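# Four arms sort stickered items into matching containers

## Task

Place every item inside the container whose color matches the color of the sticker on that item.

## Robot and tools

SETUP. Four identical i2rt Big YAM arms, arm1 to arm4, work in one scene. Each has six revolute joints, a two-finger gripper and a wrist camera (arm1_cam_wrist to arm4_cam_wrist). Four fixed room cameras also watch: cam_room_a1, cam_room_a2, cam_room_b1, cam_room_b2. A hand reaches roughly 1.0 m from its joint1 axis.

FRAME. Every pose uses one shared scene frame: metres, origin on the floor, +z up. Quaternions are written w, x, y, z. Calibrated foot (base_link) poses, each foot facing along its own +x: arm1 (-0.644, +1.377, +0.914) q(+0.682, +0.007, +0.004, +0.731); arm2 (-0.655, -0.555, +0.928) q(+0.747, +0.002, +0.000, -0.665); arm3 (+0.651, -1.332, +0.868) q(+0.663, -0.004, -0.006, -0.748); arm4 (+0.648, +0.477, +0.879) q(+0.687, +0.001, +0.003, +0.727). The reported hand is the point between the finger pads, about 1 cm short of the tips; fingers point along the hand's +z and open along its y. Printed hand positions get less accurate at long reach.

MOVE. Keys arm1, arm2, arm3, arm4 and cameras. Each arm key holds a separate object for that arm only; an arm you omit receives nothing new but may keep pushing toward an older target. Inside an arm's object:
- joints: a dict of absolute targets by name. joint1_rad -2.879..2.879 (yaw about the foot, positive counter-clockwise seen from above, 0 = along the foot's +x); joint2_rad 0..3.141 (shoulder, 0 = upper arm pointing back, larger lifts it up then forward); joint3_rad 0..3.019 (elbow, 0 = folded, larger opens); joint4_rad -1.692..1.57 (hand pitch, positive tips fingers up); joint5_rad -1.57..1.57 (sideways swing, positive toward the arm's right); joint6_rad -2.094..2.094 (roll, positive clockwise viewed from behind the hand); gripper_m 0..0.093, fingertip gap in metres. Done tolerances: ±0.045, 0.14, 0.09, 0.055, 0.03, 0.035 rad and ±0.003 m.
- target: seven numbers [x, y, z, qw, qx, qy, qz], an absolute hand pose in the scene frame, reached by a straight-line path starting from the current hand_target. When target is given, joints may contain only gripper_m.
- speed: top path speed in m/s, 0.002..0.5, default 0.25; rotation is capped at twice that value in rad/s. Allowed only together with target.
All motions begin at once; every hand path in one call finishes at the same moment, paced by the slowest. Paths run 0.5 to 10 s and a whole action at most 15 s. Each control step clips the path pose to within 100 mm and 20 degrees of the measured hand, then solves damped IK, favouring position. Expect centimetre-level misses, lag, overshoot of speed near full stretch, and wide swings during joint moves. Paths ignore obstacles and other arms. A move with no arm keys just reports full state and images.

RESULTS. The move line lists each arm given a motion with done or its worst status. joint_status and hand_status describe the last accepted action: off_target (stopped short, may still push), time_out (joints keep a nearby target and on_its_own lists those still heading there; send the reported position to relax them), not_followed (withheld by a safety check and dropped). Messages joint command not followed and pose unreachable mean the self/other-arm collision check blocked the command; a gripper value in that call still runs. In on_its_own, held at gives the current target, not the reading. Arms listed under as last shown were not commanded and show old values. The pictures line orders the images. Joint velocities are rad/s (gripper m/s); within noise means at rest. Joint torques are N m, positive toward larger angles; joints 3 and 4 wrap at ±28. hand_target is the pose the held joint targets would give.

GRIPPER. Gripping a rigid part reads up to about 0.005 m under its width (some units up to 0.002 m over); empty and closed reads 0.000 to 0.003. Command about 0.005 m below the first-touch reading for a firm grip; release by commanding well above the reading.

OTHER TOOLS. wait: seconds 0..10 plus optional cameras; scene keeps running. zoom_image: camera name and region [x0, y0, x1, y1] in pixels from the top-left, no larger than 504 by 504, only for a camera in the newest images. read_manual: section licences. finished_scene: scene, the current scene's number; irreversible, leaves the goal to stand on its own. The first scene is practice and may be skipped. For cameras, omitted, null or ["all"] returns all, [] returns none.

CAUTIONS. A refused move or wait (bad value, stop) cancels the later move, wait and finished_scene calls of that reply; an unknown key only makes that call invalid. The simulation keeps running while you think. Never let items fall or leave the work area; don't release an object while it moves, and avoid slams. Arms must not press or strike each other, and closing fingers on another arm's fingers counts as a press; the clearance check can be late. Arms keep pushing on contact, so long pushes, stretched poses or held loads heat motors: MOTOR HOT appears at 85 °C, and at 100 °C an OVER-TEMPERATURE FAULT drops that arm for 30 to 60 s or more, after which affected keys show limit_stop_at_motor_heat and must be resent. Loose objects may get brief random nudges.

Each tool is called after "Request:" by a JSON object that holds its "method" and its "body", one argument or row to a line.

## Session

Request:
{"method": "move", "body": {
  "arm1": {"joints": {"joint1_rad": 1.5, "joint2_rad": 1.0, "joint3_rad": 1.4, "joint4_rad": -1.1, "joint5_rad": 0, "joint6_rad": 0}},
  "arm2": {"joints": {"joint1_rad": -1.68, "joint2_rad": 1.0, "joint3_rad": 1.4, "joint4_rad": -1.1, "joint5_rad": 0, "joint6_rad": 0}},
  "arm3": {"joints": {"joint1_rad": 1.69, "joint2_rad": 1.0, "joint3_rad": 1.4, "joint4_rad": -1.1, "joint5_rad": 0, "joint6_rad": 0}},
  "arm4": {"joints": {"joint1_rad": -1.62, "joint2_rad": 1.0, "joint3_rad": 1.4, "joint4_rad": -1.1, "joint5_rad": 0, "joint6_rad": 0}}
}}

Scene clock: 1.93 s.
Joint torques (N m): arm1=[-1.38 -4.25 13.65 2.13 0.07 -0.02] | arm2=[0.62 -7.71 12.89 2.71 -0.06 0.19] | arm3=[1.79 -5.71 11.81 1.68 0.12 -0.11] | arm4=[1.14 -6.48 11.66 1.68 0.07 -0.08]
Motor temperatures (°C): arm1=[21 23 29 23 21 21 21] | arm2=[23 24 28 22 22 20 23] | arm3=[24 23 25 23 24 23 23] | arm4=[22 22 25 22 24 21 24]
Heat: arm1: hottest joint3_rad 29 °C; arm2: hottest joint3_rad 28 °C; arm3: hottest joint3_rad 25 °C; arm4: hottest joint3_rad 25 °C.
move: arm1 done; arm2 done; arm3 done; arm4 done
Joint velocities: within noise
arm1.joint_positions: joint1_rad=+1.497 joint2_rad=+1.009 joint3_rad=+1.373 joint4_rad=-1.115 joint5_rad=-0.002 joint6_rad=+0.008 gripper_m=+0.09400
arm1.joint_status: all done
arm1.hand: x=-1.0509 y=+1.3782 z=+1.3755 quat_wxyz=(+0.000, +0.914, -0.005, -0.405) (m; scene frame)
arm1.hand_target: x=-1.0506 y=+1.3773 z=+1.3964 quat_wxyz=(-0.002, +0.903, +0.000, -0.429) (m; scene frame)
arm1.hand_status: not commanded
arm2.joint_positions: joint1_rad=-1.680 joint2_rad=+1.006 joint3_rad=+1.380 joint4_rad=-1.111 joint5_rad=+0.001 joint6_rad=-0.013 gripper_m=+0.09398
arm2.joint_status: all done
arm2.hand: x=-1.0701 y=-0.5595 z=+1.3884 quat_wxyz=(+0.003, -0.915, -0.010, +0.404) (m; scene frame)
arm2.hand_target: x=-1.0703 y=-0.5595 z=+1.4035 quat_wxyz=(+0.000, -0.907, -0.004, +0.421) (m; scene frame)
arm2.hand_status: not commanded
arm3.joint_positions: joint1_rad=+1.683 joint2_rad=+0.993 joint3_rad=+1.370 joint4_rad=-1.104 joint5_rad=-0.002 joint6_rad=+0.007 gripper_m=+0.09398
arm3.joint_status: all done
arm3.hand: x=+1.0612 y=-1.3291 z=+1.3299 quat_wxyz=(-0.410, -0.004, -0.912, +0.006) (m; scene frame)
arm3.hand_target: x=+1.0647 y=-1.3262 z=+1.3440 quat_wxyz=(-0.422, +0.002, -0.907, +0.007) (m; scene frame)
arm3.hand_status: not commanded
arm4.joint_positions: joint1_rad=-1.622 joint2_rad=+1.001 joint3_rad=+1.361 joint4_rad=-1.113 joint5_rad=+0.001 joint6_rad=+0.014 gripper_m=+0.09398
arm4.joint_status: all done
arm4.hand: x=+1.0617 y=+0.4805 z=+1.3296 quat_wxyz=(-0.396, -0.004, -0.918, -0.002) (m; scene frame)
arm4.hand_target: x=+1.0644 y=+0.4814 z=+1.3532 quat_wxyz=(-0.419, +0.004, -0.908, +0.000) (m; scene frame)
arm4.hand_status: not commanded
pictures: arm1_cam_wrist, arm2_cam_wrist, arm3_cam_wrist, arm4_cam_wrist, cam_room_a1, cam_room_a2, cam_room_b1, cam_room_b2
Images, in order (width x height): arm1_cam_wrist 672x504, arm2_cam_wrist 672x504, arm3_cam_wrist 672x504, arm4_cam_wrist 672x504, cam_room_a1 672x504, cam_room_a2 672x504, cam_room_b1 672x504, cam_room_b2 672x504.

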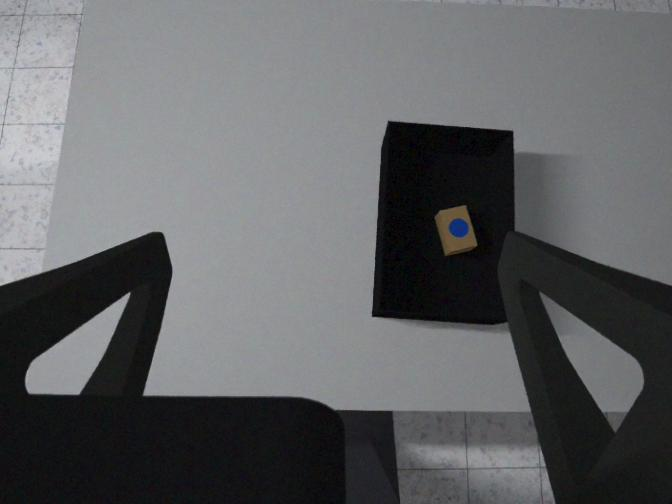

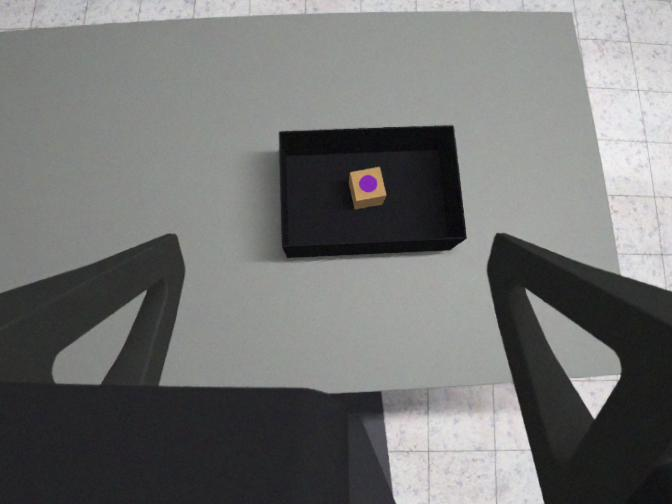

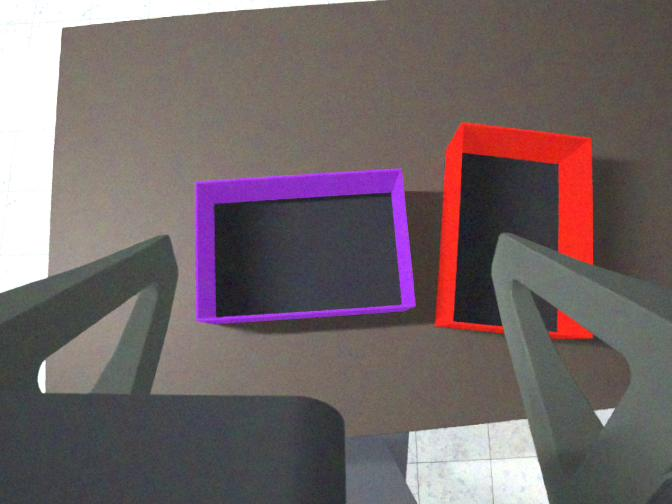

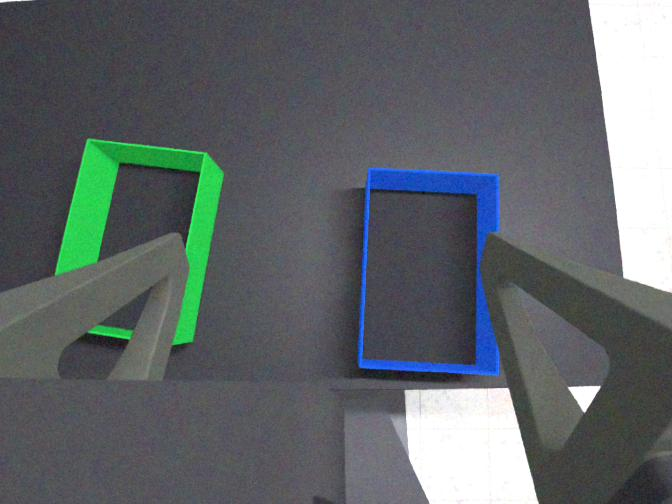

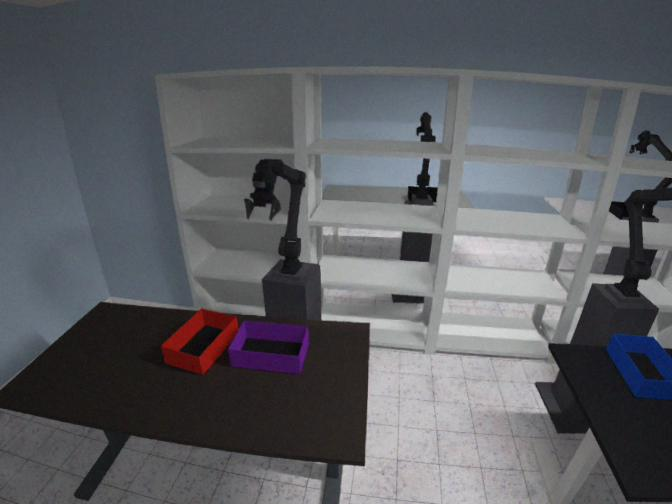

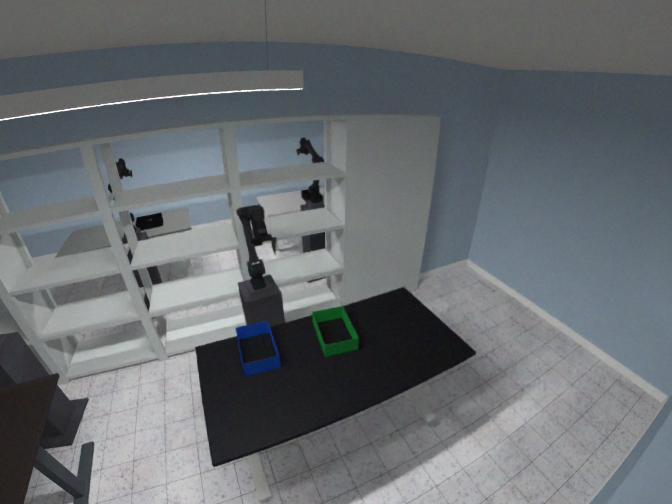

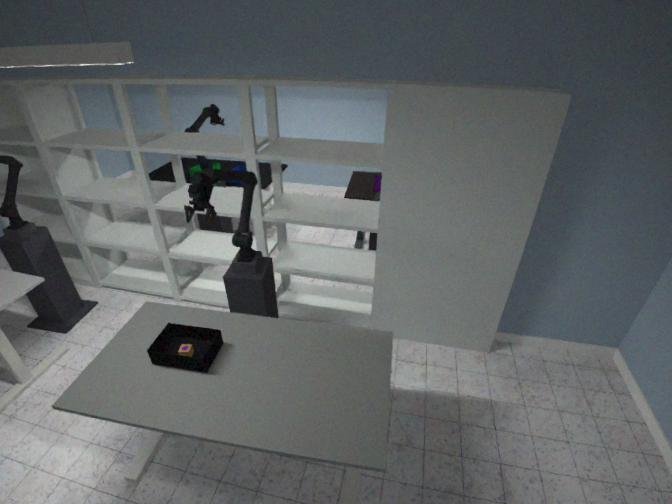

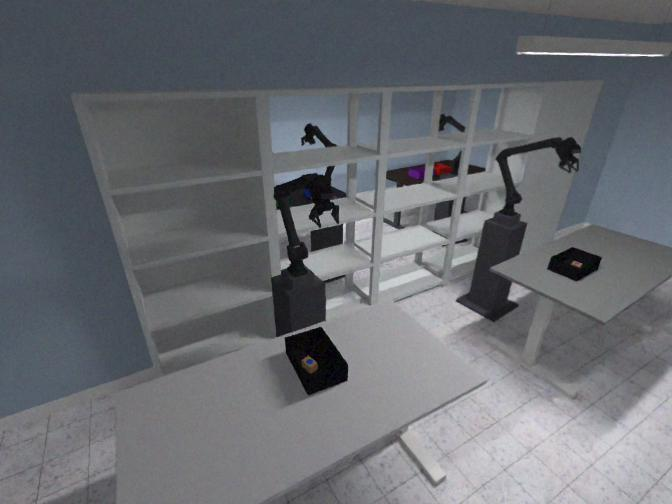

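Request:
{"method": "move", "body": {
  "arm1": {"target": [-1.215, 1.602, 0.89, 0, 0.995, 0.0998, 0], "speed": 0.5},
  "arm2": {"target": [-1.325, -0.497, 0.89, 0, 0.9987, 0.05, 0], "speed": 0.5},
  "arm3": {"joints": {"joint1_rad": -1.987, "joint2_rad": 1.0, "joint3_rad": 1.13, "joint4_rad": -1.5}},
  "arm4": {"joints": {"joint1_rad": 0.906, "joint2_rad": 1.2, "joint3_rad": 1.066, "joint4_rad": -0.636}},
  "cameras": ["arm1_cam_wrist", "arm2_cam_wrist"]
}}

Scene clock: 19.53 s.
Joint torques (N m): arm1=[-1.61 -19.31 12.98 -0.25 0.03 -0.07] | arm2=[-0.03 -25 13.33 0.05 0.11 -0.08] | arm3=[0.62 -7.12 9.33 0.08 -0.07 -0.11] | arm4=[0.5 -11.63 11.19 1.42 0.11 -0.06]
Motor temperatures (°C): arm1=[21 24 32 23 21 21 21] | arm2=[23 24 31 22 22 20 23] | arm3=[24 23 27 23 24 23 23] | arm4=[22 22 28 22 24 21 24]
Heat: arm1: hottest joint3_rad 32 °C; arm2: hottest joint3_rad 31 °C; arm3: hottest joint3_rad 27 °C; arm4: hottest joint3_rad 28 °C.
move: arm1 off_target; arm2 off_target; arm3 done; arm4 done
Joint velocities: within noise
arm1.joint_positions: joint1_rad=+1.133 joint2_rad=+2.177 joint3_rad=+1.570 joint4_rad=-1.036 joint5_rad=+0.003 joint6_rad=-0.564 gripper_m=+0.09399
arm1.joint_status: not commanded
arm1.hand: x=-1.1940 y=+1.5912 z=+0.8635 quat_wxyz=(+0.013, +0.995, +0.097, +0.025) (m; scene frame)
arm1.hand_target: x=-1.2138 y=+1.6016 z=+0.8904 quat_wxyz=(+0.000, +0.995, +0.100, +0.000) (m; scene frame)
arm1.hand_status: off_target (0.036 m and 3.2 deg from the pose sent, 0.559 m and 49.2 deg at the start)
arm2.joint_positions: joint1_rad=-1.766 joint2_rad=+2.295 joint3_rad=+1.817 joint4_rad=-1.124 joint5_rad=-0.006 joint6_rad=-0.172 gripper_m=+0.09398
arm2.joint_status: not commanded
arm2.hand: x=-1.3080 y=-0.5047 z=+0.8745 quat_wxyz=(-0.004, -0.999, -0.047, -0.016) (m; scene frame)
arm2.hand_target: x=-1.3242 y=-0.4970 z=+0.8905 quat_wxyz=(+0.000, -0.999, -0.050, +0.001) (m; scene frame)
arm2.hand_status: off_target (0.024 m and 1.9 deg from the pose sent, 0.563 m and 47.9 deg at the start)
arm3.joint_positions: joint1_rad=-1.978 joint2_rad=+1.011 joint3_rad=+1.125 joint4_rad=-1.493 joint5_rad=+0.002 joint6_rad=+0.005 gripper_m=+0.09403
arm3.joint_status: all done
arm3.hand: x=+0.3880 y=-1.1733 z=+1.1548 quat_wxyz=(+0.020, -0.960, +0.263, +0.090) (m; scene frame)
arm3.hand_target: x=+0.3912 y=-1.1726 z=+1.1596 quat_wxyz=(+0.020, -0.960, +0.265, +0.094) (m; scene frame)
arm3.hand_status: not commanded
arm4.joint_positions: joint1_rad=+0.912 joint2_rad=+1.216 joint3_rad=+1.037 joint4_rad=-0.644 joint5_rad=-0.001 joint6_rad=+0.012 gripper_m=+0.09402
arm4.joint_status: all done
arm4.hand: x=+0.2395 y=+0.7599 z=+1.1409 quat_wxyz=(-0.103, +0.887, -0.282, -0.351) (m; scene frame)
arm4.hand_target: x=+0.2366 y=+0.7661 z=+1.1660 quat_wxyz=(-0.114, +0.878, -0.277, -0.374) (m; scene frame)
arm4.hand_status: not commanded
pictures: arm1_cam_wrist, arm2_cam_wrist
Images, in order (width x height): arm1_cam_wrist 672x504, arm2_cam_wrist 672x504.

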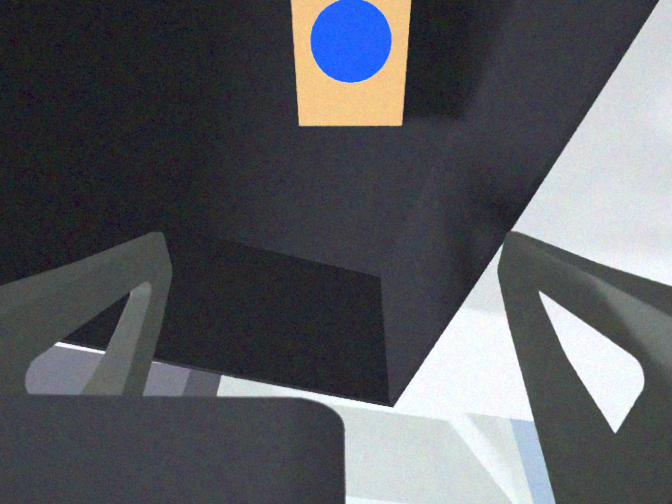

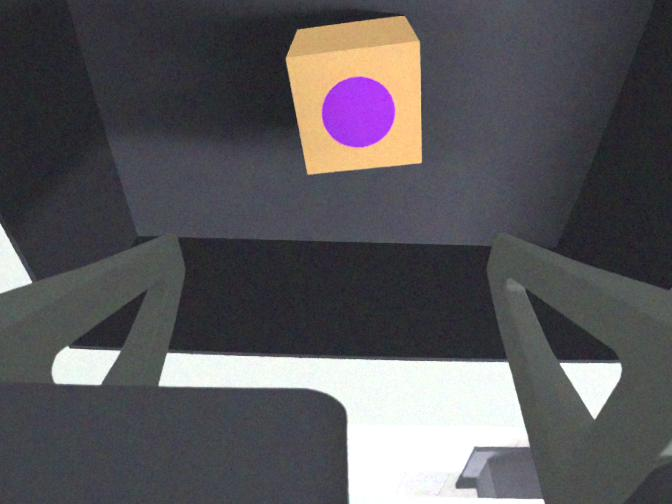

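Request:
{"method": "move", "body": {
  "arm1": {"target": [-1.237, 1.600, 0.762, 0, 0.995, 0.0998, 0], "speed": 0.3},
  "arm2": {"target": [-1.319, -0.490, 0.757, 0, 0.996, 0.09, 0], "speed": 0.3},
  "cameras": ["arm1_cam_wrist", "arm2_cam_wrist"]
}}

Request:
{"method": "move", "body": {
  "arm1": {"joints": {"gripper_m": 0.033}},
  "arm2": {"joints": {"gripper_m": 0.045}},
  "cameras": ["arm1_cam_wrist", "arm2_cam_wrist"]
}}

Scene clock: 36.10 s.
Joint torques (N m): arm1=[-2.26 -20.31 11.19 0.7 0.05 0.08] | arm2=[0.03 -25.17 9.61 1.06 0.08 -0.08] | arm3=[0.91 -7.12 9.35 0.05 -0.08 -0.09] | arm4=[0.21 -11.75 11.17 1.43 0.11 -0.06]
Motor temperatures (°C): arm1=[21 26 33 23 21 21 21] | arm2=[23 25 32 22 22 20 23] | arm3=[24 23 27 23 24 23 23] | arm4=[22 22 31 22 24 21 24]
Heat: arm1: hottest joint3_rad 33 °C; arm2: hottest joint3_rad 32 °C; arm3: hottest joint3_rad 27 °C; arm4: hottest joint3_rad 31 °C.
move: arm1 off_target; arm2 off_target
Joint velocities: within noise
arm1.joint_positions: joint1_rad=+1.144 joint2_rad=+2.414 joint3_rad=+1.635 joint4_rad=-0.878 joint5_rad=+0.001 joint6_rad=-0.564 gripper_m=+0.09399
arm1.joint_status: not commanded
arm1.hand: x=-1.2090 y=+1.5887 z=+0.7421 quat_wxyz=(+0.016, +0.994, +0.103, +0.031) (m; scene frame)
arm1.hand_target: x=-1.2359 y=+1.5995 z=+0.7632 quat_wxyz=(+0.000, +0.995, +0.100, +0.000) (m; scene frame)
arm1.hand_status: off_target (0.036 m and 4.0 deg from the pose sent, 0.111 m and 3.2 deg at the start)
arm2.joint_positions: joint1_rad=-1.776 joint2_rad=+2.479 joint3_rad=+1.817 joint4_rad=-0.928 joint5_rad=-0.006 joint6_rad=-0.262 gripper_m=+0.09398
arm2.joint_status: not commanded
arm2.hand: x=-1.3107 y=-0.4972 z=+0.7562 quat_wxyz=(-0.003, -0.996, -0.087, -0.010) (m; scene frame)
arm2.hand_target: x=-1.3188 y=-0.4900 z=+0.7572 quat_wxyz=(+0.000, -0.996, -0.090, +0.000) (m; scene frame)
arm2.hand_status: off_target (0.011 m and 1.3 deg from the pose sent, 0.119 m and 5.3 deg at the start)
arm3, arm4: as last shown
arm3.hand_target: x=+0.3911 y=-1.1726 z=+1.1596 quat_wxyz=(+0.020, -0.960, +0.265, +0.094) (m; scene frame)
pictures: arm1_cam_wrist, arm2_cam_wrist
Images, in order (width x height): arm1_cam_wrist 672x504, arm2_cam_wrist 672x504.

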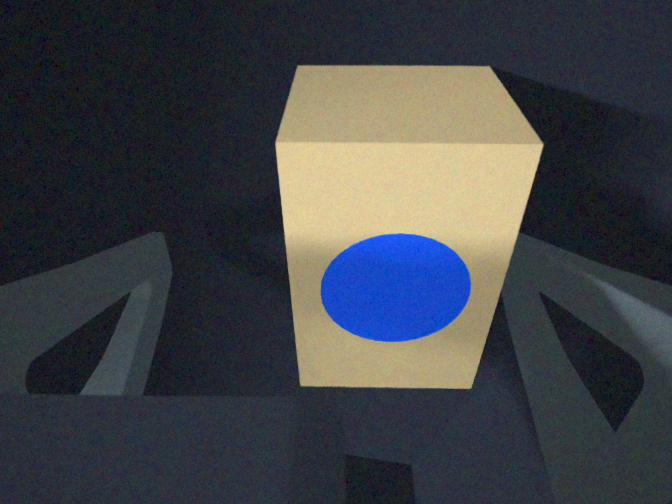

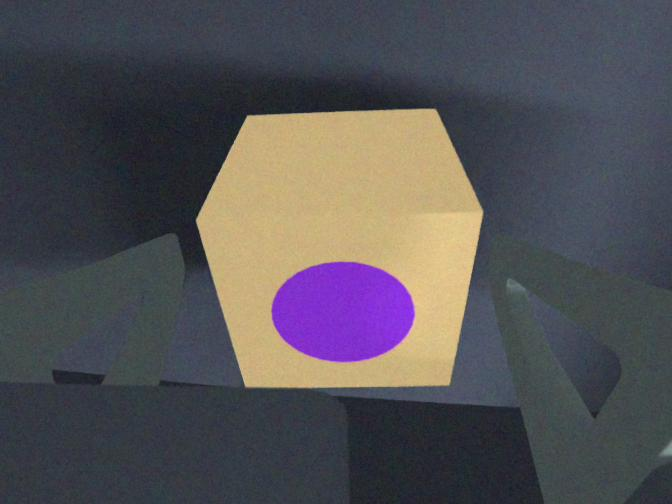

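Scene clock: 36.73 s.
Joint torques (N m): arm1=[-1.9 -20.42 11.32 0.84 0 0.1] | arm2=[-0.03 -25.05 9.62 1.09 0.02 -0.07] | arm3=[0.73 -7.3 9.36 0.05 -0.07 -0.1] | arm4=[0.32 -11.4 11.32 1.4 0.14 -0.06]
Motor temperatures (°C): arm1=[21 26 33 23 21 21 21] | arm2=[23 25 32 22 22 20 23] | arm3=[24 23 27 23 24 23 23] | arm4=[22 22 31 22 24 21 24]
Heat: arm1: hottest joint3_rad 33 °C; arm2: hottest joint3_rad 32 °C; arm3: hottest joint3_rad 27 °C; arm4: hottest joint3_rad 31 °C.
move: arm1 off_target; arm2 off_target
Joint velocities: within noise
arm1.joint_positions: joint1_rad=+1.144 joint2_rad=+2.414 joint3_rad=+1.635 joint4_rad=-0.877 joint5_rad=+0.003 joint6_rad=-0.564 gripper_m=+0.04445
arm1.joint_status: gripper_m off_target (ended at +0.04448, target +0.03300)
arm1.hand: x=-1.2090 y=+1.5890 z=+0.7421 quat_wxyz=(+0.016, +0.994, +0.103, +0.031) (m; scene frame)
arm1.hand_target: x=-1.2359 y=+1.5995 z=+0.7632 quat_wxyz=(+0.000, +0.995, +0.100, +0.000) (m; scene frame)
arm1.hand_status: not commanded
arm2.joint_positions: joint1_rad=-1.776 joint2_rad=+2.479 joint3_rad=+1.817 joint4_rad=-0.928 joint5_rad=-0.005 joint6_rad=-0.263 gripper_m=+0.05284
arm2.joint_status: gripper_m off_target (ended at +0.05287, target +0.04500)
arm2.hand: x=-1.3107 y=-0.4971 z=+0.7562 quat_wxyz=(-0.003, -0.996, -0.087, -0.010) (m; scene frame)
arm2.hand_target: x=-1.3188 y=-0.4900 z=+0.7572 quat_wxyz=(+0.000, -0.996, -0.090, +0.000) (m; scene frame)
arm2.hand_status: not commanded
arm3, arm4: as last shown
pictures: arm1_cam_wrist, arm2_cam_wrist
Images, in order (width x height): arm1_cam_wrist 672x504, arm2_cam_wrist 672x504.

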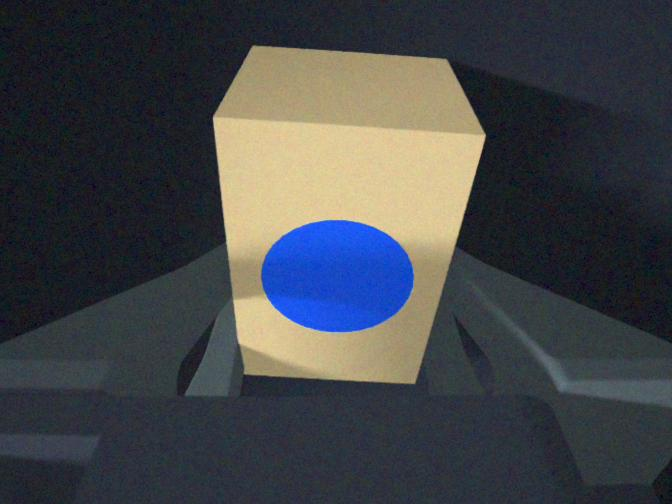

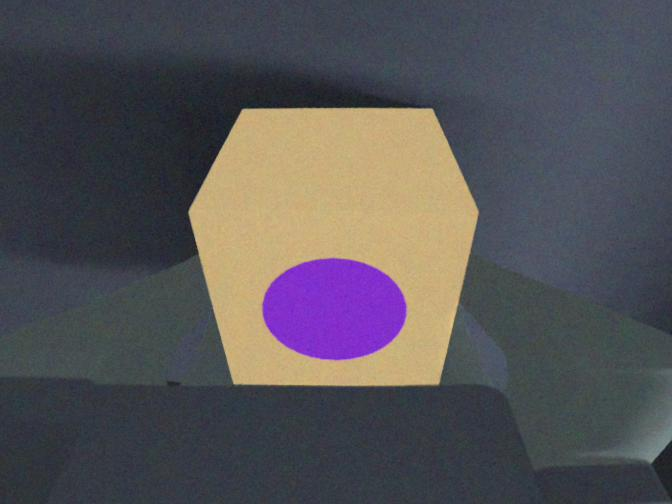

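Request:
{"method": "move", "body": {
  "arm1": {"target": [-1.19, 1.58, 0.93, 0, 0.995, 0.0998, 0], "speed": 0.4},
  "arm2": {"target": [-1.28, -0.497, 0.93, 0, 0.996, 0.09, 0], "speed": 0.4},
  "cameras": []
}}

Request:
{"method": "move", "body": {
  "arm1": {"joints": {"joint1_rad": -2.248, "joint2_rad": 1.0, "joint3_rad": 1.13, "joint4_rad": -1.67, "joint5_rad": 0, "joint6_rad": 0}},
  "arm2": {"joints": {"joint1_rad": 0.918, "joint2_rad": 1.555, "joint3_rad": 1.275, "joint4_rad": -1.247, "joint5_rad": 0, "joint6_rad": 0}},
  "cameras": []
}}

Request:
{"method": "move", "body": {
  "arm1": {"joints": {"joint2_rad": 1.53, "joint3_rad": 1.31, "joint4_rad": -1.32}},
  "arm2": {"target": [-0.0276, -0.9283, 1.062, 0, 0.2652, 0.9642, 0], "speed": 0.25},
  "cameras": ["arm2_cam_wrist"]
}}

Request:
{"method": "move", "body": {
  "arm1": {"target": [-0.0434, 0.9586, 1.048, -0.0235, 0.2993, 0.9538, 0.0074], "speed": 0.3},
  "arm2": {"target": [-0.0276, -0.9283, 1.016, 0, 0.2652, 0.9642, 0], "speed": 0.08},
  "cameras": ["arm1_cam_wrist", "arm2_cam_wrist"]
}}

Scene clock: 52.00 s.
Joint torques (N m): arm1=[-1.32 -16.56 9.47 0.12 0 0.15] | arm2=[0.32 -21.13 8.96 0.25 0.02 -0.04] | arm3=[0.79 -7.3 9.33 0.05 -0.08 -0.1] | arm4=[0.44 -11.75 11.26 1.42 0.13 -0.1]
Motor temperatures (°C): arm1=[21 26 34 23 21 21 22] | arm2=[23 26 32 22 22 20 23] | arm3=[24 23 27 23 24 23 23] | arm4=[22 22 33 22 24 21 24]
Heat: arm1: hottest joint3_rad 34 °C; arm2: hottest joint3_rad 32 °C; arm3: hottest joint3_rad 27 °C; arm4: hottest joint3_rad 33 °C.
move: arm1 done; arm2 off_target
Joint velocities: within noise
arm1.joint_positions: joint1_rad=+1.144 joint2_rad=+2.030 joint3_rad=+1.527 joint4_rad=-1.069 joint5_rad=+0.003 joint6_rad=-0.562 gripper_m=+0.04444
arm1.joint_status: not commanded
arm1.hand: x=-1.1911 y=+1.5829 z=+0.9331 quat_wxyz=(-0.003, +0.995, +0.102, -0.007) (m; scene frame)
arm1.hand_target: x=-1.1901 y=+1.5800 z=+0.9301 quat_wxyz=(+0.000, +0.995, +0.100, +0.000) (m; scene frame)
arm1.hand_status: done (0.004 m and 0.9 deg from the pose sent, 0.189 m and 4.0 deg at the start)
arm2.joint_positions: joint1_rad=-1.776 joint2_rad=+2.112 joint3_rad=+1.701 joint4_rad=-1.111 joint5_rad=-0.005 joint6_rad=-0.263 gripper_m=+0.05284
arm2.joint_status: not commanded
arm2.hand: x=-1.2897 y=-0.4996 z=+0.9491 quat_wxyz=(+0.003, -0.996, -0.087, +0.023) (m; scene frame)
arm2.hand_target: x=-1.2798 y=-0.4971 z=+0.9304 quat_wxyz=(+0.000, -0.996, -0.090, +0.000) (m; scene frame)
arm2.hand_status: off_target (0.022 m and 2.7 deg from the pose sent, 0.177 m and 1.3 deg at the start)
arm3, arm4: as last shown
pictures: none
No camera images: "cameras" was empty.

Scene clock: 54.47 s.
Joint torques (N m): arm1=[-2.08 -3.96 10.54 0.12 -0.08 0.12] | arm2=[0.09 -15.74 9.32 0.38 0.08 0.2] | arm3=[0.79 -7.18 9.37 0.09 -0.08 -0.09] | arm4=[0.38 -11.99 11.21 1.44 0.13 -0.09]
Motor temperatures (°C): arm1=[21 26 33 23 21 21 22] | arm2=[23 26 32 22 22 20 23] | arm3=[24 23 27 23 24 23 23] | arm4=[22 22 33 22 24 21 24]
Heat: arm1: hottest joint3_rad 33 °C; arm2: hottest joint3_rad 32 °C; arm3: hottest joint3_rad 27 °C; arm4: hottest joint3_rad 33 °C.
move: arm1 done; arm2 done
Joint velocities: within noise
arm1.joint_positions: joint1_rad=-2.244 joint2_rad=+1.015 joint3_rad=+1.129 joint4_rad=-1.659 joint5_rad=+0.002 joint6_rad=-0.007 gripper_m=+0.04417
arm1.joint_status: all done
arm1.hand: x=-0.4212 y=+1.2251 z=+1.1961 quat_wxyz=(-0.004, -0.294, -0.956, +0.006) (m; scene frame)
arm1.hand_target: x=-0.4257 y=+1.2271 z=+1.1999 quat_wxyz=(-0.007, -0.300, -0.954, +0.006) (m; scene frame)
arm1.hand_status: not commanded
arm2.joint_positions: joint1_rad=+0.927 joint2_rad=+1.558 joint3_rad=+1.287 joint4_rad=-1.235 joint5_rad=-0.002 joint6_rad=-0.013 gripper_m=+0.05280
arm2.joint_status: all done
arm2.hand: x=-0.2503 y=-0.7917 z=+1.0903 quat_wxyz=(-0.032, -0.254, -0.967, +0.006) (m; scene frame)
arm2.hand_target: x=-0.2588 y=-0.7918 z=+1.0872 quat_wxyz=(-0.021, -0.265, -0.964, +0.004) (m; scene frame)
arm2.hand_status: not commanded
arm3, arm4: as last shown
pictures: none
No camera images: "cameras" was empty.

Scene clock: 56.50 s.
Joint torques (N m): arm1=[-1.96 -12.45 12.52 0.84 -0.03 0.11] | arm2=[0.32 -25.47 15.54 0.12 0.15 0.23] | arm3=[0.79 -7.3 9.33 0.03 -0.07 -0.11] | arm4=[0.32 -12.1 11.14 1.4 0.13 -0.1]
Motor temperatures (°C): arm1=[21 26 34 23 21 21 22] | arm2=[23 26 32 22 22 20 24] | arm3=[24 23 27 23 24 23 23] | arm4=[22 22 33 22 24 21 24]
Heat: arm1: hottest joint3_rad 34 °C; arm2: hottest joint3_rad 32 °C; arm3: hottest joint3_rad 27 °C; arm4: hottest joint3_rad 33 °C.
move: arm1 done; arm2 off_target
Joint velocities: within noise
arm1.joint_positions: joint1_rad=-2.244 joint2_rad=+1.551 joint3_rad=+1.282 joint4_rad=-1.330 joint5_rad=+0.002 joint6_rad=-0.007 gripper_m=+0.04417
arm1.joint_status: all done
arm1.hand: x=-0.2766 y=+1.1242 z=+1.0712 quat_wxyz=(+0.021, -0.294, -0.956, -0.002) (m; scene frame)
arm1.hand_target: x=-0.2683 y=+1.1165 z=+1.0900 quat_wxyz=(-0.007, -0.300, -0.954, +0.006) (m; scene frame)
arm1.hand_status: not commanded
arm2.joint_positions: joint1_rad=+0.927 joint2_rad=+2.383 joint3_rad=+2.463 joint4_rad=-1.670 joint5_rad=+0.000 joint6_rad=-0.012 gripper_m=+0.05280
arm2.joint_status: not commanded
arm2.hand: x=-0.0337 y=-0.9181 z=+1.0542 quat_wxyz=(+0.009, -0.255, -0.967, -0.004) (m; scene frame)
arm2.hand_target: x=-0.0284 y=-0.9279 z=+1.0620 quat_wxyz=(-0.004, -0.265, -0.964, +0.001) (m; scene frame)
arm2.hand_status: off_target (0.014 m and 1.7 deg from the pose sent, 0.263 m and 3.9 deg at the start; a joint's target at an end of its range on 20 of 61 steps)
arm3, arm4: as last shown
pictures: arm2_cam_wrist
Images, in order (width x height): arm2_cam_wrist 672x504.

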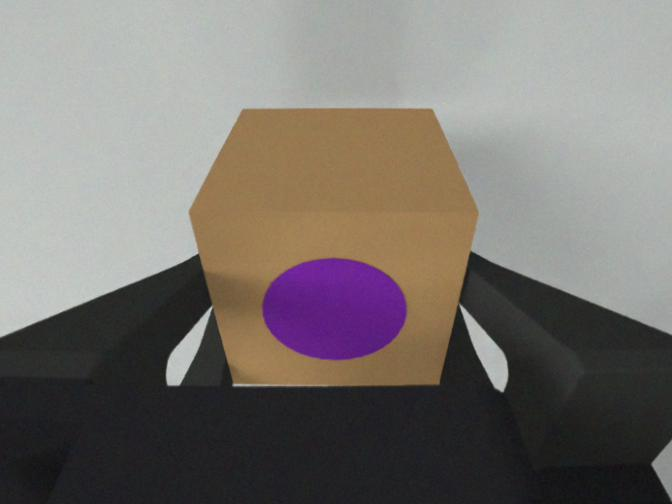

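Scene clock: 58.27 s.
Joint torques (N m): arm1=[-2.2 -22.36 15.99 -0.09 -0.04 0.1] | arm2=[0.21 -25.7 9.69 1.33 0.15 0.21] | arm3=[0.85 -7.3 9.32 0.06 -0.07 -0.1] | arm4=[0.85 -11.28 11.25 1.29 0.1 -0.07]
Motor temperatures (°C): arm1=[21 26 34 23 21 21 22] | arm2=[23 26 32 22 22 20 24] | arm3=[24 23 27 23 24 23 23] | arm4=[22 22 33 22 24 21 24]
Heat: arm1: hottest joint3_rad 34 °C; arm2: hottest joint3_rad 32 °C; arm3: hottest joint3_rad 27 °C; arm4: hottest joint3_rad 33 °C.
move: arm1 off_target; arm2 off_target
Joint velocities: within noise
arm1.joint_positions: joint1_rad=-2.244 joint2_rad=+2.401 joint3_rad=+2.472 joint4_rad=-1.685 joint5_rad=-0.005 joint6_rad=-0.007 gripper_m=+0.04417
arm1.joint_status: not commanded
arm1.hand: x=-0.0513 y=+0.9696 z=+1.0210 quat_wxyz=(+0.028, -0.294, -0.955, -0.008) (m; scene frame)
arm1.hand_target: x=-0.0451 y=+0.9597 z=+1.0477 quat_wxyz=(+0.000, -0.299, -0.954, +0.000) (m; scene frame)
arm1.hand_status: off_target (0.030 m and 0.8 deg from the pose sent, 0.287 m and 0.9 deg at the start; a joint's target at an end of its range on 22 of 53 steps)
arm2.joint_positions: joint1_rad=+0.927 joint2_rad=+2.383 joint3_rad=+2.410 joint4_rad=-1.583 joint5_rad=+0.000 joint6_rad=-0.012 gripper_m=+0.05280
arm2.joint_status: not commanded
arm2.hand: x=-0.0255 y=-0.9228 z=+1.0341 quat_wxyz=(-0.008, -0.255, -0.967, +0.000) (m; scene frame)
arm2.hand_target: x=-0.0280 y=-0.9281 z=+1.0163 quat_wxyz=(+0.000, -0.265, -0.964, +0.000) (m; scene frame)
arm2.hand_status: off_target (0.019 m and 1.5 deg from the pose sent, 0.040 m and 1.7 deg at the start)
arm3, arm4: as last shown
pictures: arm1_cam_wrist, arm2_cam_wrist
Images, in order (width x height): arm1_cam_wrist 672x504, arm2_cam_wrist 672x504.

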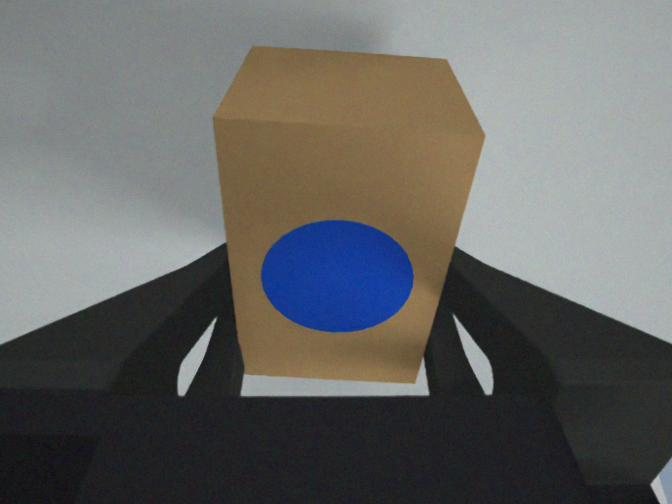

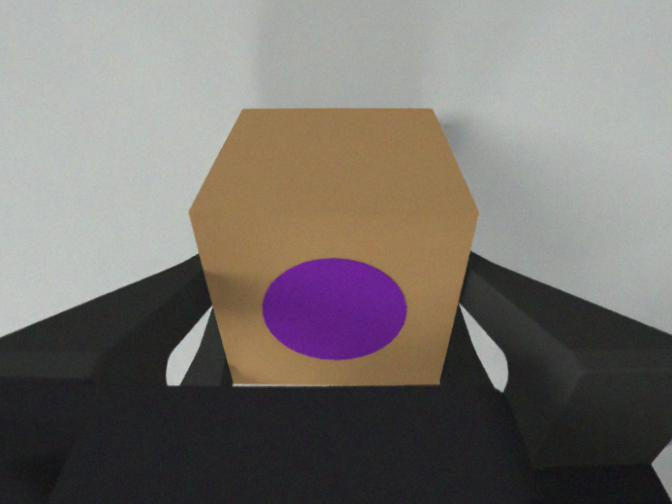

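Request:
{"method": "move", "body": {
  "arm1": {"target": [-0.0434, 0.9586, 0.993, -0.0235, 0.2993, 0.9538, 0.0074], "speed": 0.08},
  "arm2": {"joints": {"gripper_m": 0.09}},
  "cameras": ["arm1_cam_wrist", "arm2_cam_wrist"]
}}

Request:
{"method": "move", "body": {
  "arm1": {"joints": {"gripper_m": 0.085}},
  "arm2": {"target": [-0.035, -0.919, 1.12, 0, 0.2652, 0.9642, 0], "speed": 0.3},
  "cameras": ["arm1_cam_wrist", "arm2_cam_wrist"]
}}

Request:
{"method": "move", "body": {
  "arm1": {"target": [-0.055, 0.967, 1.10, 0, 0.2994, 0.9541, 0], "speed": 0.3},
  "arm2": {"joints": {"joint2_rad": 1.45, "joint3_rad": 1.3, "joint4_rad": -1.35}},
  "arm3": {"joints": {"joint2_rad": 1.18, "joint3_rad": 1.09, "joint4_rad": -0.636, "joint5_rad": 0, "joint6_rad": 0, "gripper_m": 0.092}},
  "cameras": ["arm1_cam_wrist", "arm3_cam_wrist"]
}}

Scene clock: 69.40 s.
Joint torques (N m): arm1=[-2.55 -19.78 12.16 1.14 0.03 0.07] | arm2=[0.15 -25.64 9.72 1.31 0.15 0.21] | arm3=[0.62 -7.18 9.35 0.06 -0.08 -0.1] | arm4=[0.62 -11.69 11.19 1.43 0.12 -0.06]
Motor temperatures (°C): arm1=[21 27 36 23 21 21 22] | arm2=[23 27 32 22 22 20 24] | arm3=[24 23 28 23 24 23 23] | arm4=[22 22 34 22 24 21 24]
Heat: arm1: hottest joint3_rad 36 °C; arm2: hottest joint3_rad 32 °C; arm3: hottest joint3_rad 28 °C; arm4: hottest joint3_rad 34 °C.
move: arm1 off_target; arm2 done
Joint velocities: within noise
arm1.joint_positions: joint1_rad=-2.244 joint2_rad=+2.415 joint3_rad=+2.472 joint4_rad=-1.664 joint5_rad=-0.007 joint6_rad=-0.007 gripper_m=+0.04417
arm1.joint_status: not commanded
arm1.hand: x=-0.0473 y=+0.9671 z=+1.0109 quat_wxyz=(+0.024, -0.294, -0.955, -0.008) (m; scene frame)
arm1.hand_target: x=-0.0441 y=+0.9590 z=+0.9932 quat_wxyz=(+0.023, -0.299, -0.954, -0.007) (m; scene frame)
arm1.hand_status: off_target (0.020 m and 0.6 deg from the pose sent, 0.031 m and 0.8 deg at the start)
arm2.joint_positions: joint1_rad=+0.927 joint2_rad=+2.383 joint3_rad=+2.410 joint4_rad=-1.583 joint5_rad=+0.000 joint6_rad=-0.012 gripper_m=+0.08994
arm2.joint_status: all done
arm2.hand: x=-0.0255 y=-0.9228 z=+1.0341 quat_wxyz=(-0.008, -0.255, -0.967, +0.000) (m; scene frame)
arm2.hand_target: x=-0.0279 y=-0.9280 z=+1.0163 quat_wxyz=(+0.000, -0.265, -0.964, +0.000) (m; scene frame)
arm2.hand_status: not commanded
arm3, arm4: as last shown
pictures: arm1_cam_wrist, arm2_cam_wrist
Images, in order (width x height): arm1_cam_wrist 672x504, arm2_cam_wrist 672x504.

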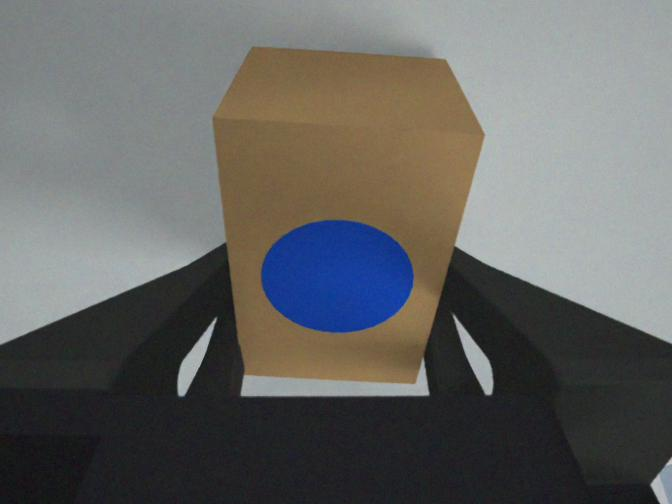

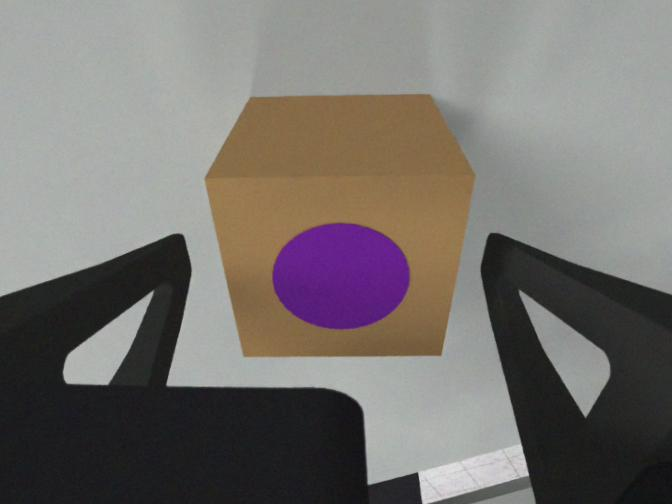

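Scene clock: 70.53 s.
Joint torques (N m): arm1=[-2.08 -21.48 11.95 0.75 0.09 0.07] | arm2=[0.67 -25.29 14.19 0.28 0.15 0.22] | arm3=[0.79 -7.18 9.31 0.09 -0.08 -0.11] | arm4=[0.62 -11.99 11.25 1.36 0.14 -0.06]
Motor temperatures (°C): arm1=[21 27 36 23 21 21 22] | arm2=[23 27 32 22 22 20 24] | arm3=[24 23 28 23 24 23 23] | arm4=[22 22 34 22 24 21 24]
Heat: arm1: hottest joint3_rad 36 °C; arm2: hottest joint3_rad 32 °C; arm3: hottest joint3_rad 28 °C; arm4: hottest joint3_rad 34 °C.
move: arm1 done; arm2 off_target
Joint velocities: within noise
arm1.joint_positions: joint1_rad=-2.245 joint2_rad=+2.430 joint3_rad=+2.472 joint4_rad=-1.657 joint5_rad=-0.008 joint6_rad=-0.007 gripper_m=+0.08496
arm1.joint_status: all done
arm1.hand: x=-0.0468 y=+0.9660 z=+1.0001 quat_wxyz=(+0.028, -0.295, -0.955, -0.010) (m; scene frame)
arm1.hand_target: x=-0.0440 y=+0.9592 z=+0.9931 quat_wxyz=(+0.023, -0.299, -0.954, -0.007) (m; scene frame)
arm1.hand_status: not commanded
arm2.joint_positions: joint1_rad=+0.927 joint2_rad=+2.289 joint3_rad=+2.439 joint4_rad=-1.670 joint5_rad=+0.000 joint6_rad=-0.007 gripper_m=+0.08994
arm2.joint_status: not commanded
arm2.hand: x=-0.0401 y=-0.9146 z=+1.1109 quat_wxyz=(-0.025, -0.257, -0.966, +0.005) (m; scene frame)
arm2.hand_target: x=-0.0358 y=-0.9185 z=+1.1196 quat_wxyz=(-0.034, -0.265, -0.964, +0.009) (m; scene frame)
arm2.hand_status: off_target (0.011 m and 3.1 deg from the pose sent, 0.087 m and 1.5 deg at the start; a joint's target at an end of its range on 27 of 34 steps)
arm3.joint_positions: joint1_rad=-1.978 joint2_rad=+1.011 joint3_rad=+1.125 joint4_rad=-1.493 joint5_rad=+0.002 joint6_rad=+0.005 gripper_m=+0.09403
arm3.joint_status: not commanded
arm3.hand: x=+0.3880 y=-1.1733 z=+1.1548 quat_wxyz=(+0.020, -0.960, +0.263, +0.090) (m; scene frame)
arm3.hand_target: x=+0.3911 y=-1.1726 z=+1.1596 quat_wxyz=(+0.020, -0.960, +0.265, +0.094) (m; scene frame)
arm3.hand_status: not commanded
arm4.joint_positions: joint1_rad=+0.912 joint2_rad=+1.216 joint3_rad=+1.037 joint4_rad=-0.644 joint5_rad=-0.001 joint6_rad=+0.012 gripper_m=+0.09402
arm4.joint_status: not commanded
arm4.hand: x=+0.2395 y=+0.7599 z=+1.1409 quat_wxyz=(-0.103, +0.887, -0.282, -0.351) (m; scene frame)
arm4.hand_target: x=+0.2366 y=+0.7661 z=+1.1660 quat_wxyz=(-0.114, +0.878, -0.277, -0.374) (m; scene frame)
arm4.hand_status: not commanded
pictures: arm1_cam_wrist, arm2_cam_wrist
Images, in order (width x height): arm1_cam_wrist 672x504, arm2_cam_wrist 672x504.

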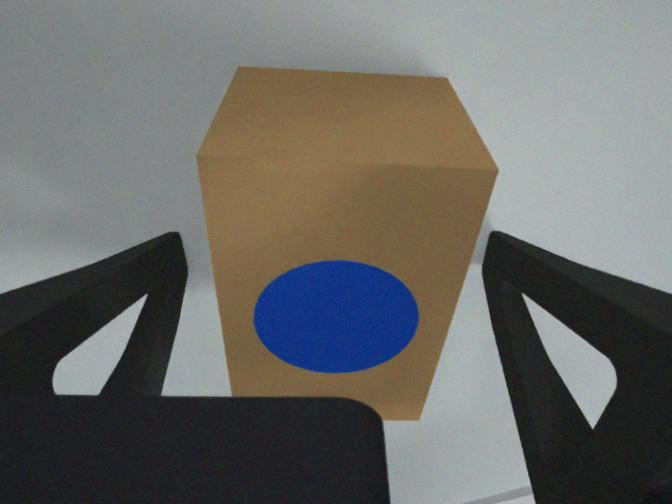

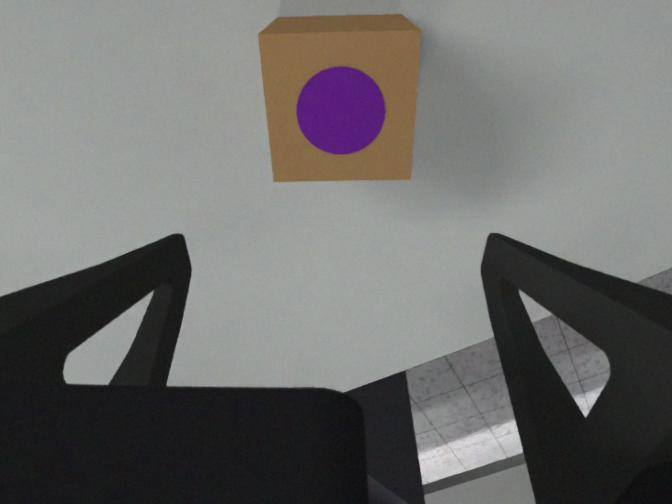

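Scene clock: 72.30 s.
Joint torques (N m): arm1=[-1.85 -20.19 11.4 0.1 0.04 0.07] | arm2=[0.79 -12.57 9.91 1.26 0.1 0.2] | arm3=[0.73 -11.46 10.06 2.17 -0.08 -0.11] | arm4=[0.5 -11.63 11.34 1.44 0.11 -0.06]
Motor temperatures (°C): arm1=[21 27 36 23 21 21 22] | arm2=[23 27 32 22 22 20 24] | arm3=[24 23 28 23 24 23 23] | arm4=[22 22 35 22 24 21 24]
Heat: arm1: hottest joint3_rad 36 °C; arm2: hottest joint3_rad 32 °C; arm3: hottest joint3_rad 28 °C; arm4: hottest joint3_rad 35 °C.
move: arm1 off_target; arm2 done; arm3 done
Joint velocities: within noise
arm1.joint_positions: joint1_rad=-2.245 joint2_rad=+2.285 joint3_rad=+2.472 joint4_rad=-1.684 joint5_rad=-0.008 joint6_rad=-0.007 gripper_m=+0.08496
arm1.joint_status: not commanded
arm1.hand: x=-0.0527 y=+0.9709 z=+1.1014 quat_wxyz=(-0.028, -0.294, -0.955, +0.008) (m; scene frame)
arm1.hand_target: x=-0.0554 y=+0.9674 z=+1.0997 quat_wxyz=(-0.024, -0.299, -0.954, +0.008) (m; scene frame)
arm1.hand_status: off_target (0.005 m and 3.4 deg from the pose sent, 0.100 m and 3.4 deg at the start; a joint's target at an end of its range on 47 of 53 steps)
arm2.joint_positions: joint1_rad=+0.927 joint2_rad=+1.437 joint3_rad=+1.308 joint4_rad=-1.359 joint5_rad=+0.001 joint6_rad=-0.005 gripper_m=+0.08994
arm2.joint_status: all done
arm2.hand: x=-0.2773 y=-0.7769 z=+1.1490 quat_wxyz=(-0.041, -0.258, -0.965, +0.010) (m; scene frame)
arm2.hand_target: x=-0.2770 y=-0.7779 z=+1.1405 quat_wxyz=(-0.034, -0.265, -0.964, +0.009) (m; scene frame)
arm2.hand_status: not commanded
arm3.joint_positions: joint1_rad=-1.978 joint2_rad=+1.190 joint3_rad=+1.085 joint4_rad=-0.652 joint5_rad=+0.002 joint6_rad=+0.005 gripper_m=+0.09207
arm3.joint_status: all done
arm3.hand: x=+0.2168 y=-1.0732 z=+1.1618 quat_wxyz=(+0.097, -0.887, +0.245, +0.380) (m; scene frame)
arm3.hand_target: x=+0.2172 y=-1.0689 z=+1.1723 quat_wxyz=(+0.103, -0.880, +0.245, +0.393) (m; scene frame)
arm3.hand_status: not commanded
arm4: as last shown
pictures: arm1_cam_wrist, arm3_cam_wrist
Images, in order (width x height): arm1_cam_wrist 672x504, arm3_cam_wrist 672x504.

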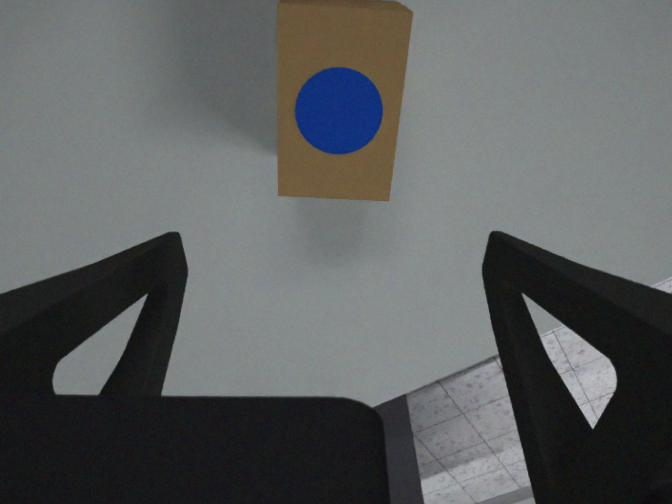

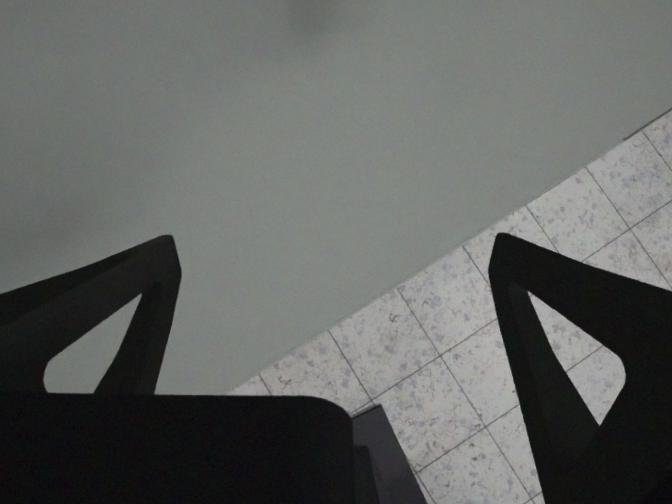

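Request:
{"method": "move", "body": {
  "arm1": {"joints": {"joint2_rad": 1.4, "joint3_rad": 1.3, "joint4_rad": -1.4}},
  "arm2": {"joints": {"joint2_rad": 1.0, "joint3_rad": 1.13, "joint4_rad": -1.5}},
  "arm3": {"target": [0.009, -0.950, 1.115, 0.0997, -0.8934, 0.2457, 0.3625], "speed": 0.4},
  "arm4": {"target": [0.0114, 0.9327, 1.10, 0.1126, -0.8841, 0.2774, 0.3587], "speed": 0.4},
  "cameras": ["arm3_cam_wrist", "arm4_cam_wrist"]
}}

Scene clock: 82.23 s.
Joint torques (N m): arm1=[-2.32 -8.47 11.17 0.79 0.09 0.07] | arm2=[0.79 -5.25 10.88 0.75 0.1 0.18] | arm3=[1.49 -21.89 14.16 1.02 0.12 -0.12] | arm4=[0.44 -22.42 12.98 0.8 0.01 -0.08]
Motor temperatures (°C): arm1=[21 27 36 23 21 21 22] | arm2=[23 27 33 22 22 20 23] | arm3=[24 24 28 23 24 23 23] | arm4=[22 23 36 22 24 21 24]
Heat: arm1: hottest joint3_rad 36 °C; arm2: hottest joint3_rad 33 °C; arm3: hottest joint3_rad 28 °C; arm4: hottest joint3_rad 36 °C.
move: arm1 done; arm2 done; arm3 off_target; arm4 off_target
Joint velocities: within noise
arm1.joint_positions: joint1_rad=-2.245 joint2_rad=+1.399 joint3_rad=+1.294 joint4_rad=-1.407 joint5_rad=-0.008 joint6_rad=-0.007 gripper_m=+0.08497
arm1.joint_status: all done
arm1.hand: x=-0.2956 y=+1.1393 z=+1.1378 quat_wxyz=(-0.021, -0.295, -0.955, +0.006) (m; scene frame)
arm1.hand_target: x=-0.2943 y=+1.1352 z=+1.1398 quat_wxyz=(-0.027, -0.299, -0.954, +0.008) (m; scene frame)
arm1.hand_status: not commanded
arm2.joint_positions: joint1_rad=+0.927 joint2_rad=+0.988 joint3_rad=+1.130 joint4_rad=-1.489 joint5_rad=+0.001 joint6_rad=-0.005 gripper_m=+0.08994
arm2.joint_status: all done
arm2.hand: x=-0.3944 y=-0.7091 z=+1.2264 quat_wxyz=(-0.108, -0.257, -0.960, +0.028) (m; scene frame)
arm2.hand_target: x=-0.3952 y=-0.7094 z=+1.2226 quat_wxyz=(-0.097, -0.264, -0.959, +0.026) (m; scene frame)
arm2.hand_status: not commanded
arm3.joint_positions: joint1_rad=-1.978 joint2_rad=+1.849 joint3_rad=+1.668 joint4_rad=-0.660 joint5_rad=+0.011 joint6_rad=+0.005 gripper_m=+0.09207
arm3.joint_status: not commanded
arm3.hand: x=+0.0207 y=-0.9580 z=+1.0859 quat_wxyz=(+0.091, -0.901, +0.250, +0.341) (m; scene frame)
arm3.hand_target: x=+0.0104 y=-0.9510 z=+1.1149 quat_wxyz=(+0.100, -0.893, +0.246, +0.363) (m; scene frame)
arm3.hand_status: off_target (0.032 m and 2.8 deg from the pose sent, 0.246 m and 2.1 deg at the start)
arm4.joint_positions: joint1_rad=+0.901 joint2_rad=+1.963 joint3_rad=+1.771 joint4_rad=-0.643 joint5_rad=-0.001 joint6_rad=+0.002 gripper_m=+0.09402
arm4.joint_status: not commanded
arm4.hand: x=+0.0198 y=+0.9211 z=+1.0800 quat_wxyz=(-0.106, +0.889, -0.283, -0.345) (m; scene frame)
arm4.hand_target: x=+0.0126 y=+0.9321 z=+1.1002 quat_wxyz=(-0.113, +0.884, -0.278, -0.359) (m; scene frame)
arm4.hand_status: off_target (0.025 m and 2.0 deg from the pose sent, 0.289 m and 1.5 deg at the start)
pictures: arm3_cam_wrist, arm4_cam_wrist
Images, in order (width x height): arm3_cam_wrist 672x504, arm4_cam_wrist 672x504.

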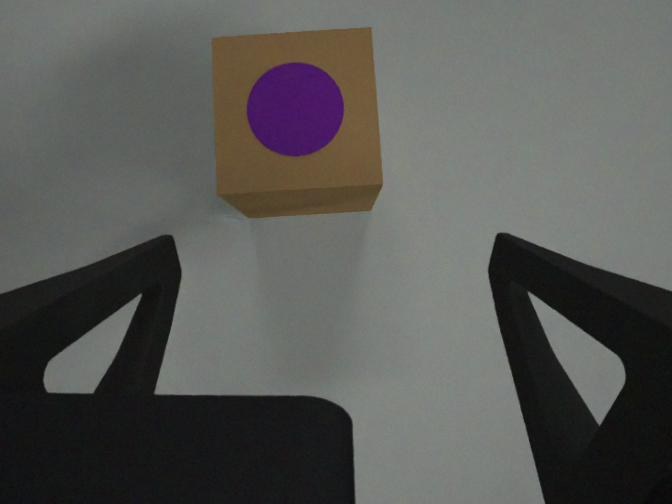

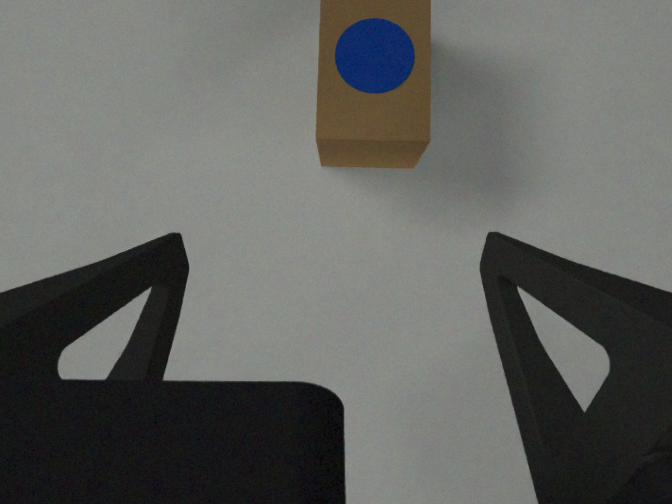

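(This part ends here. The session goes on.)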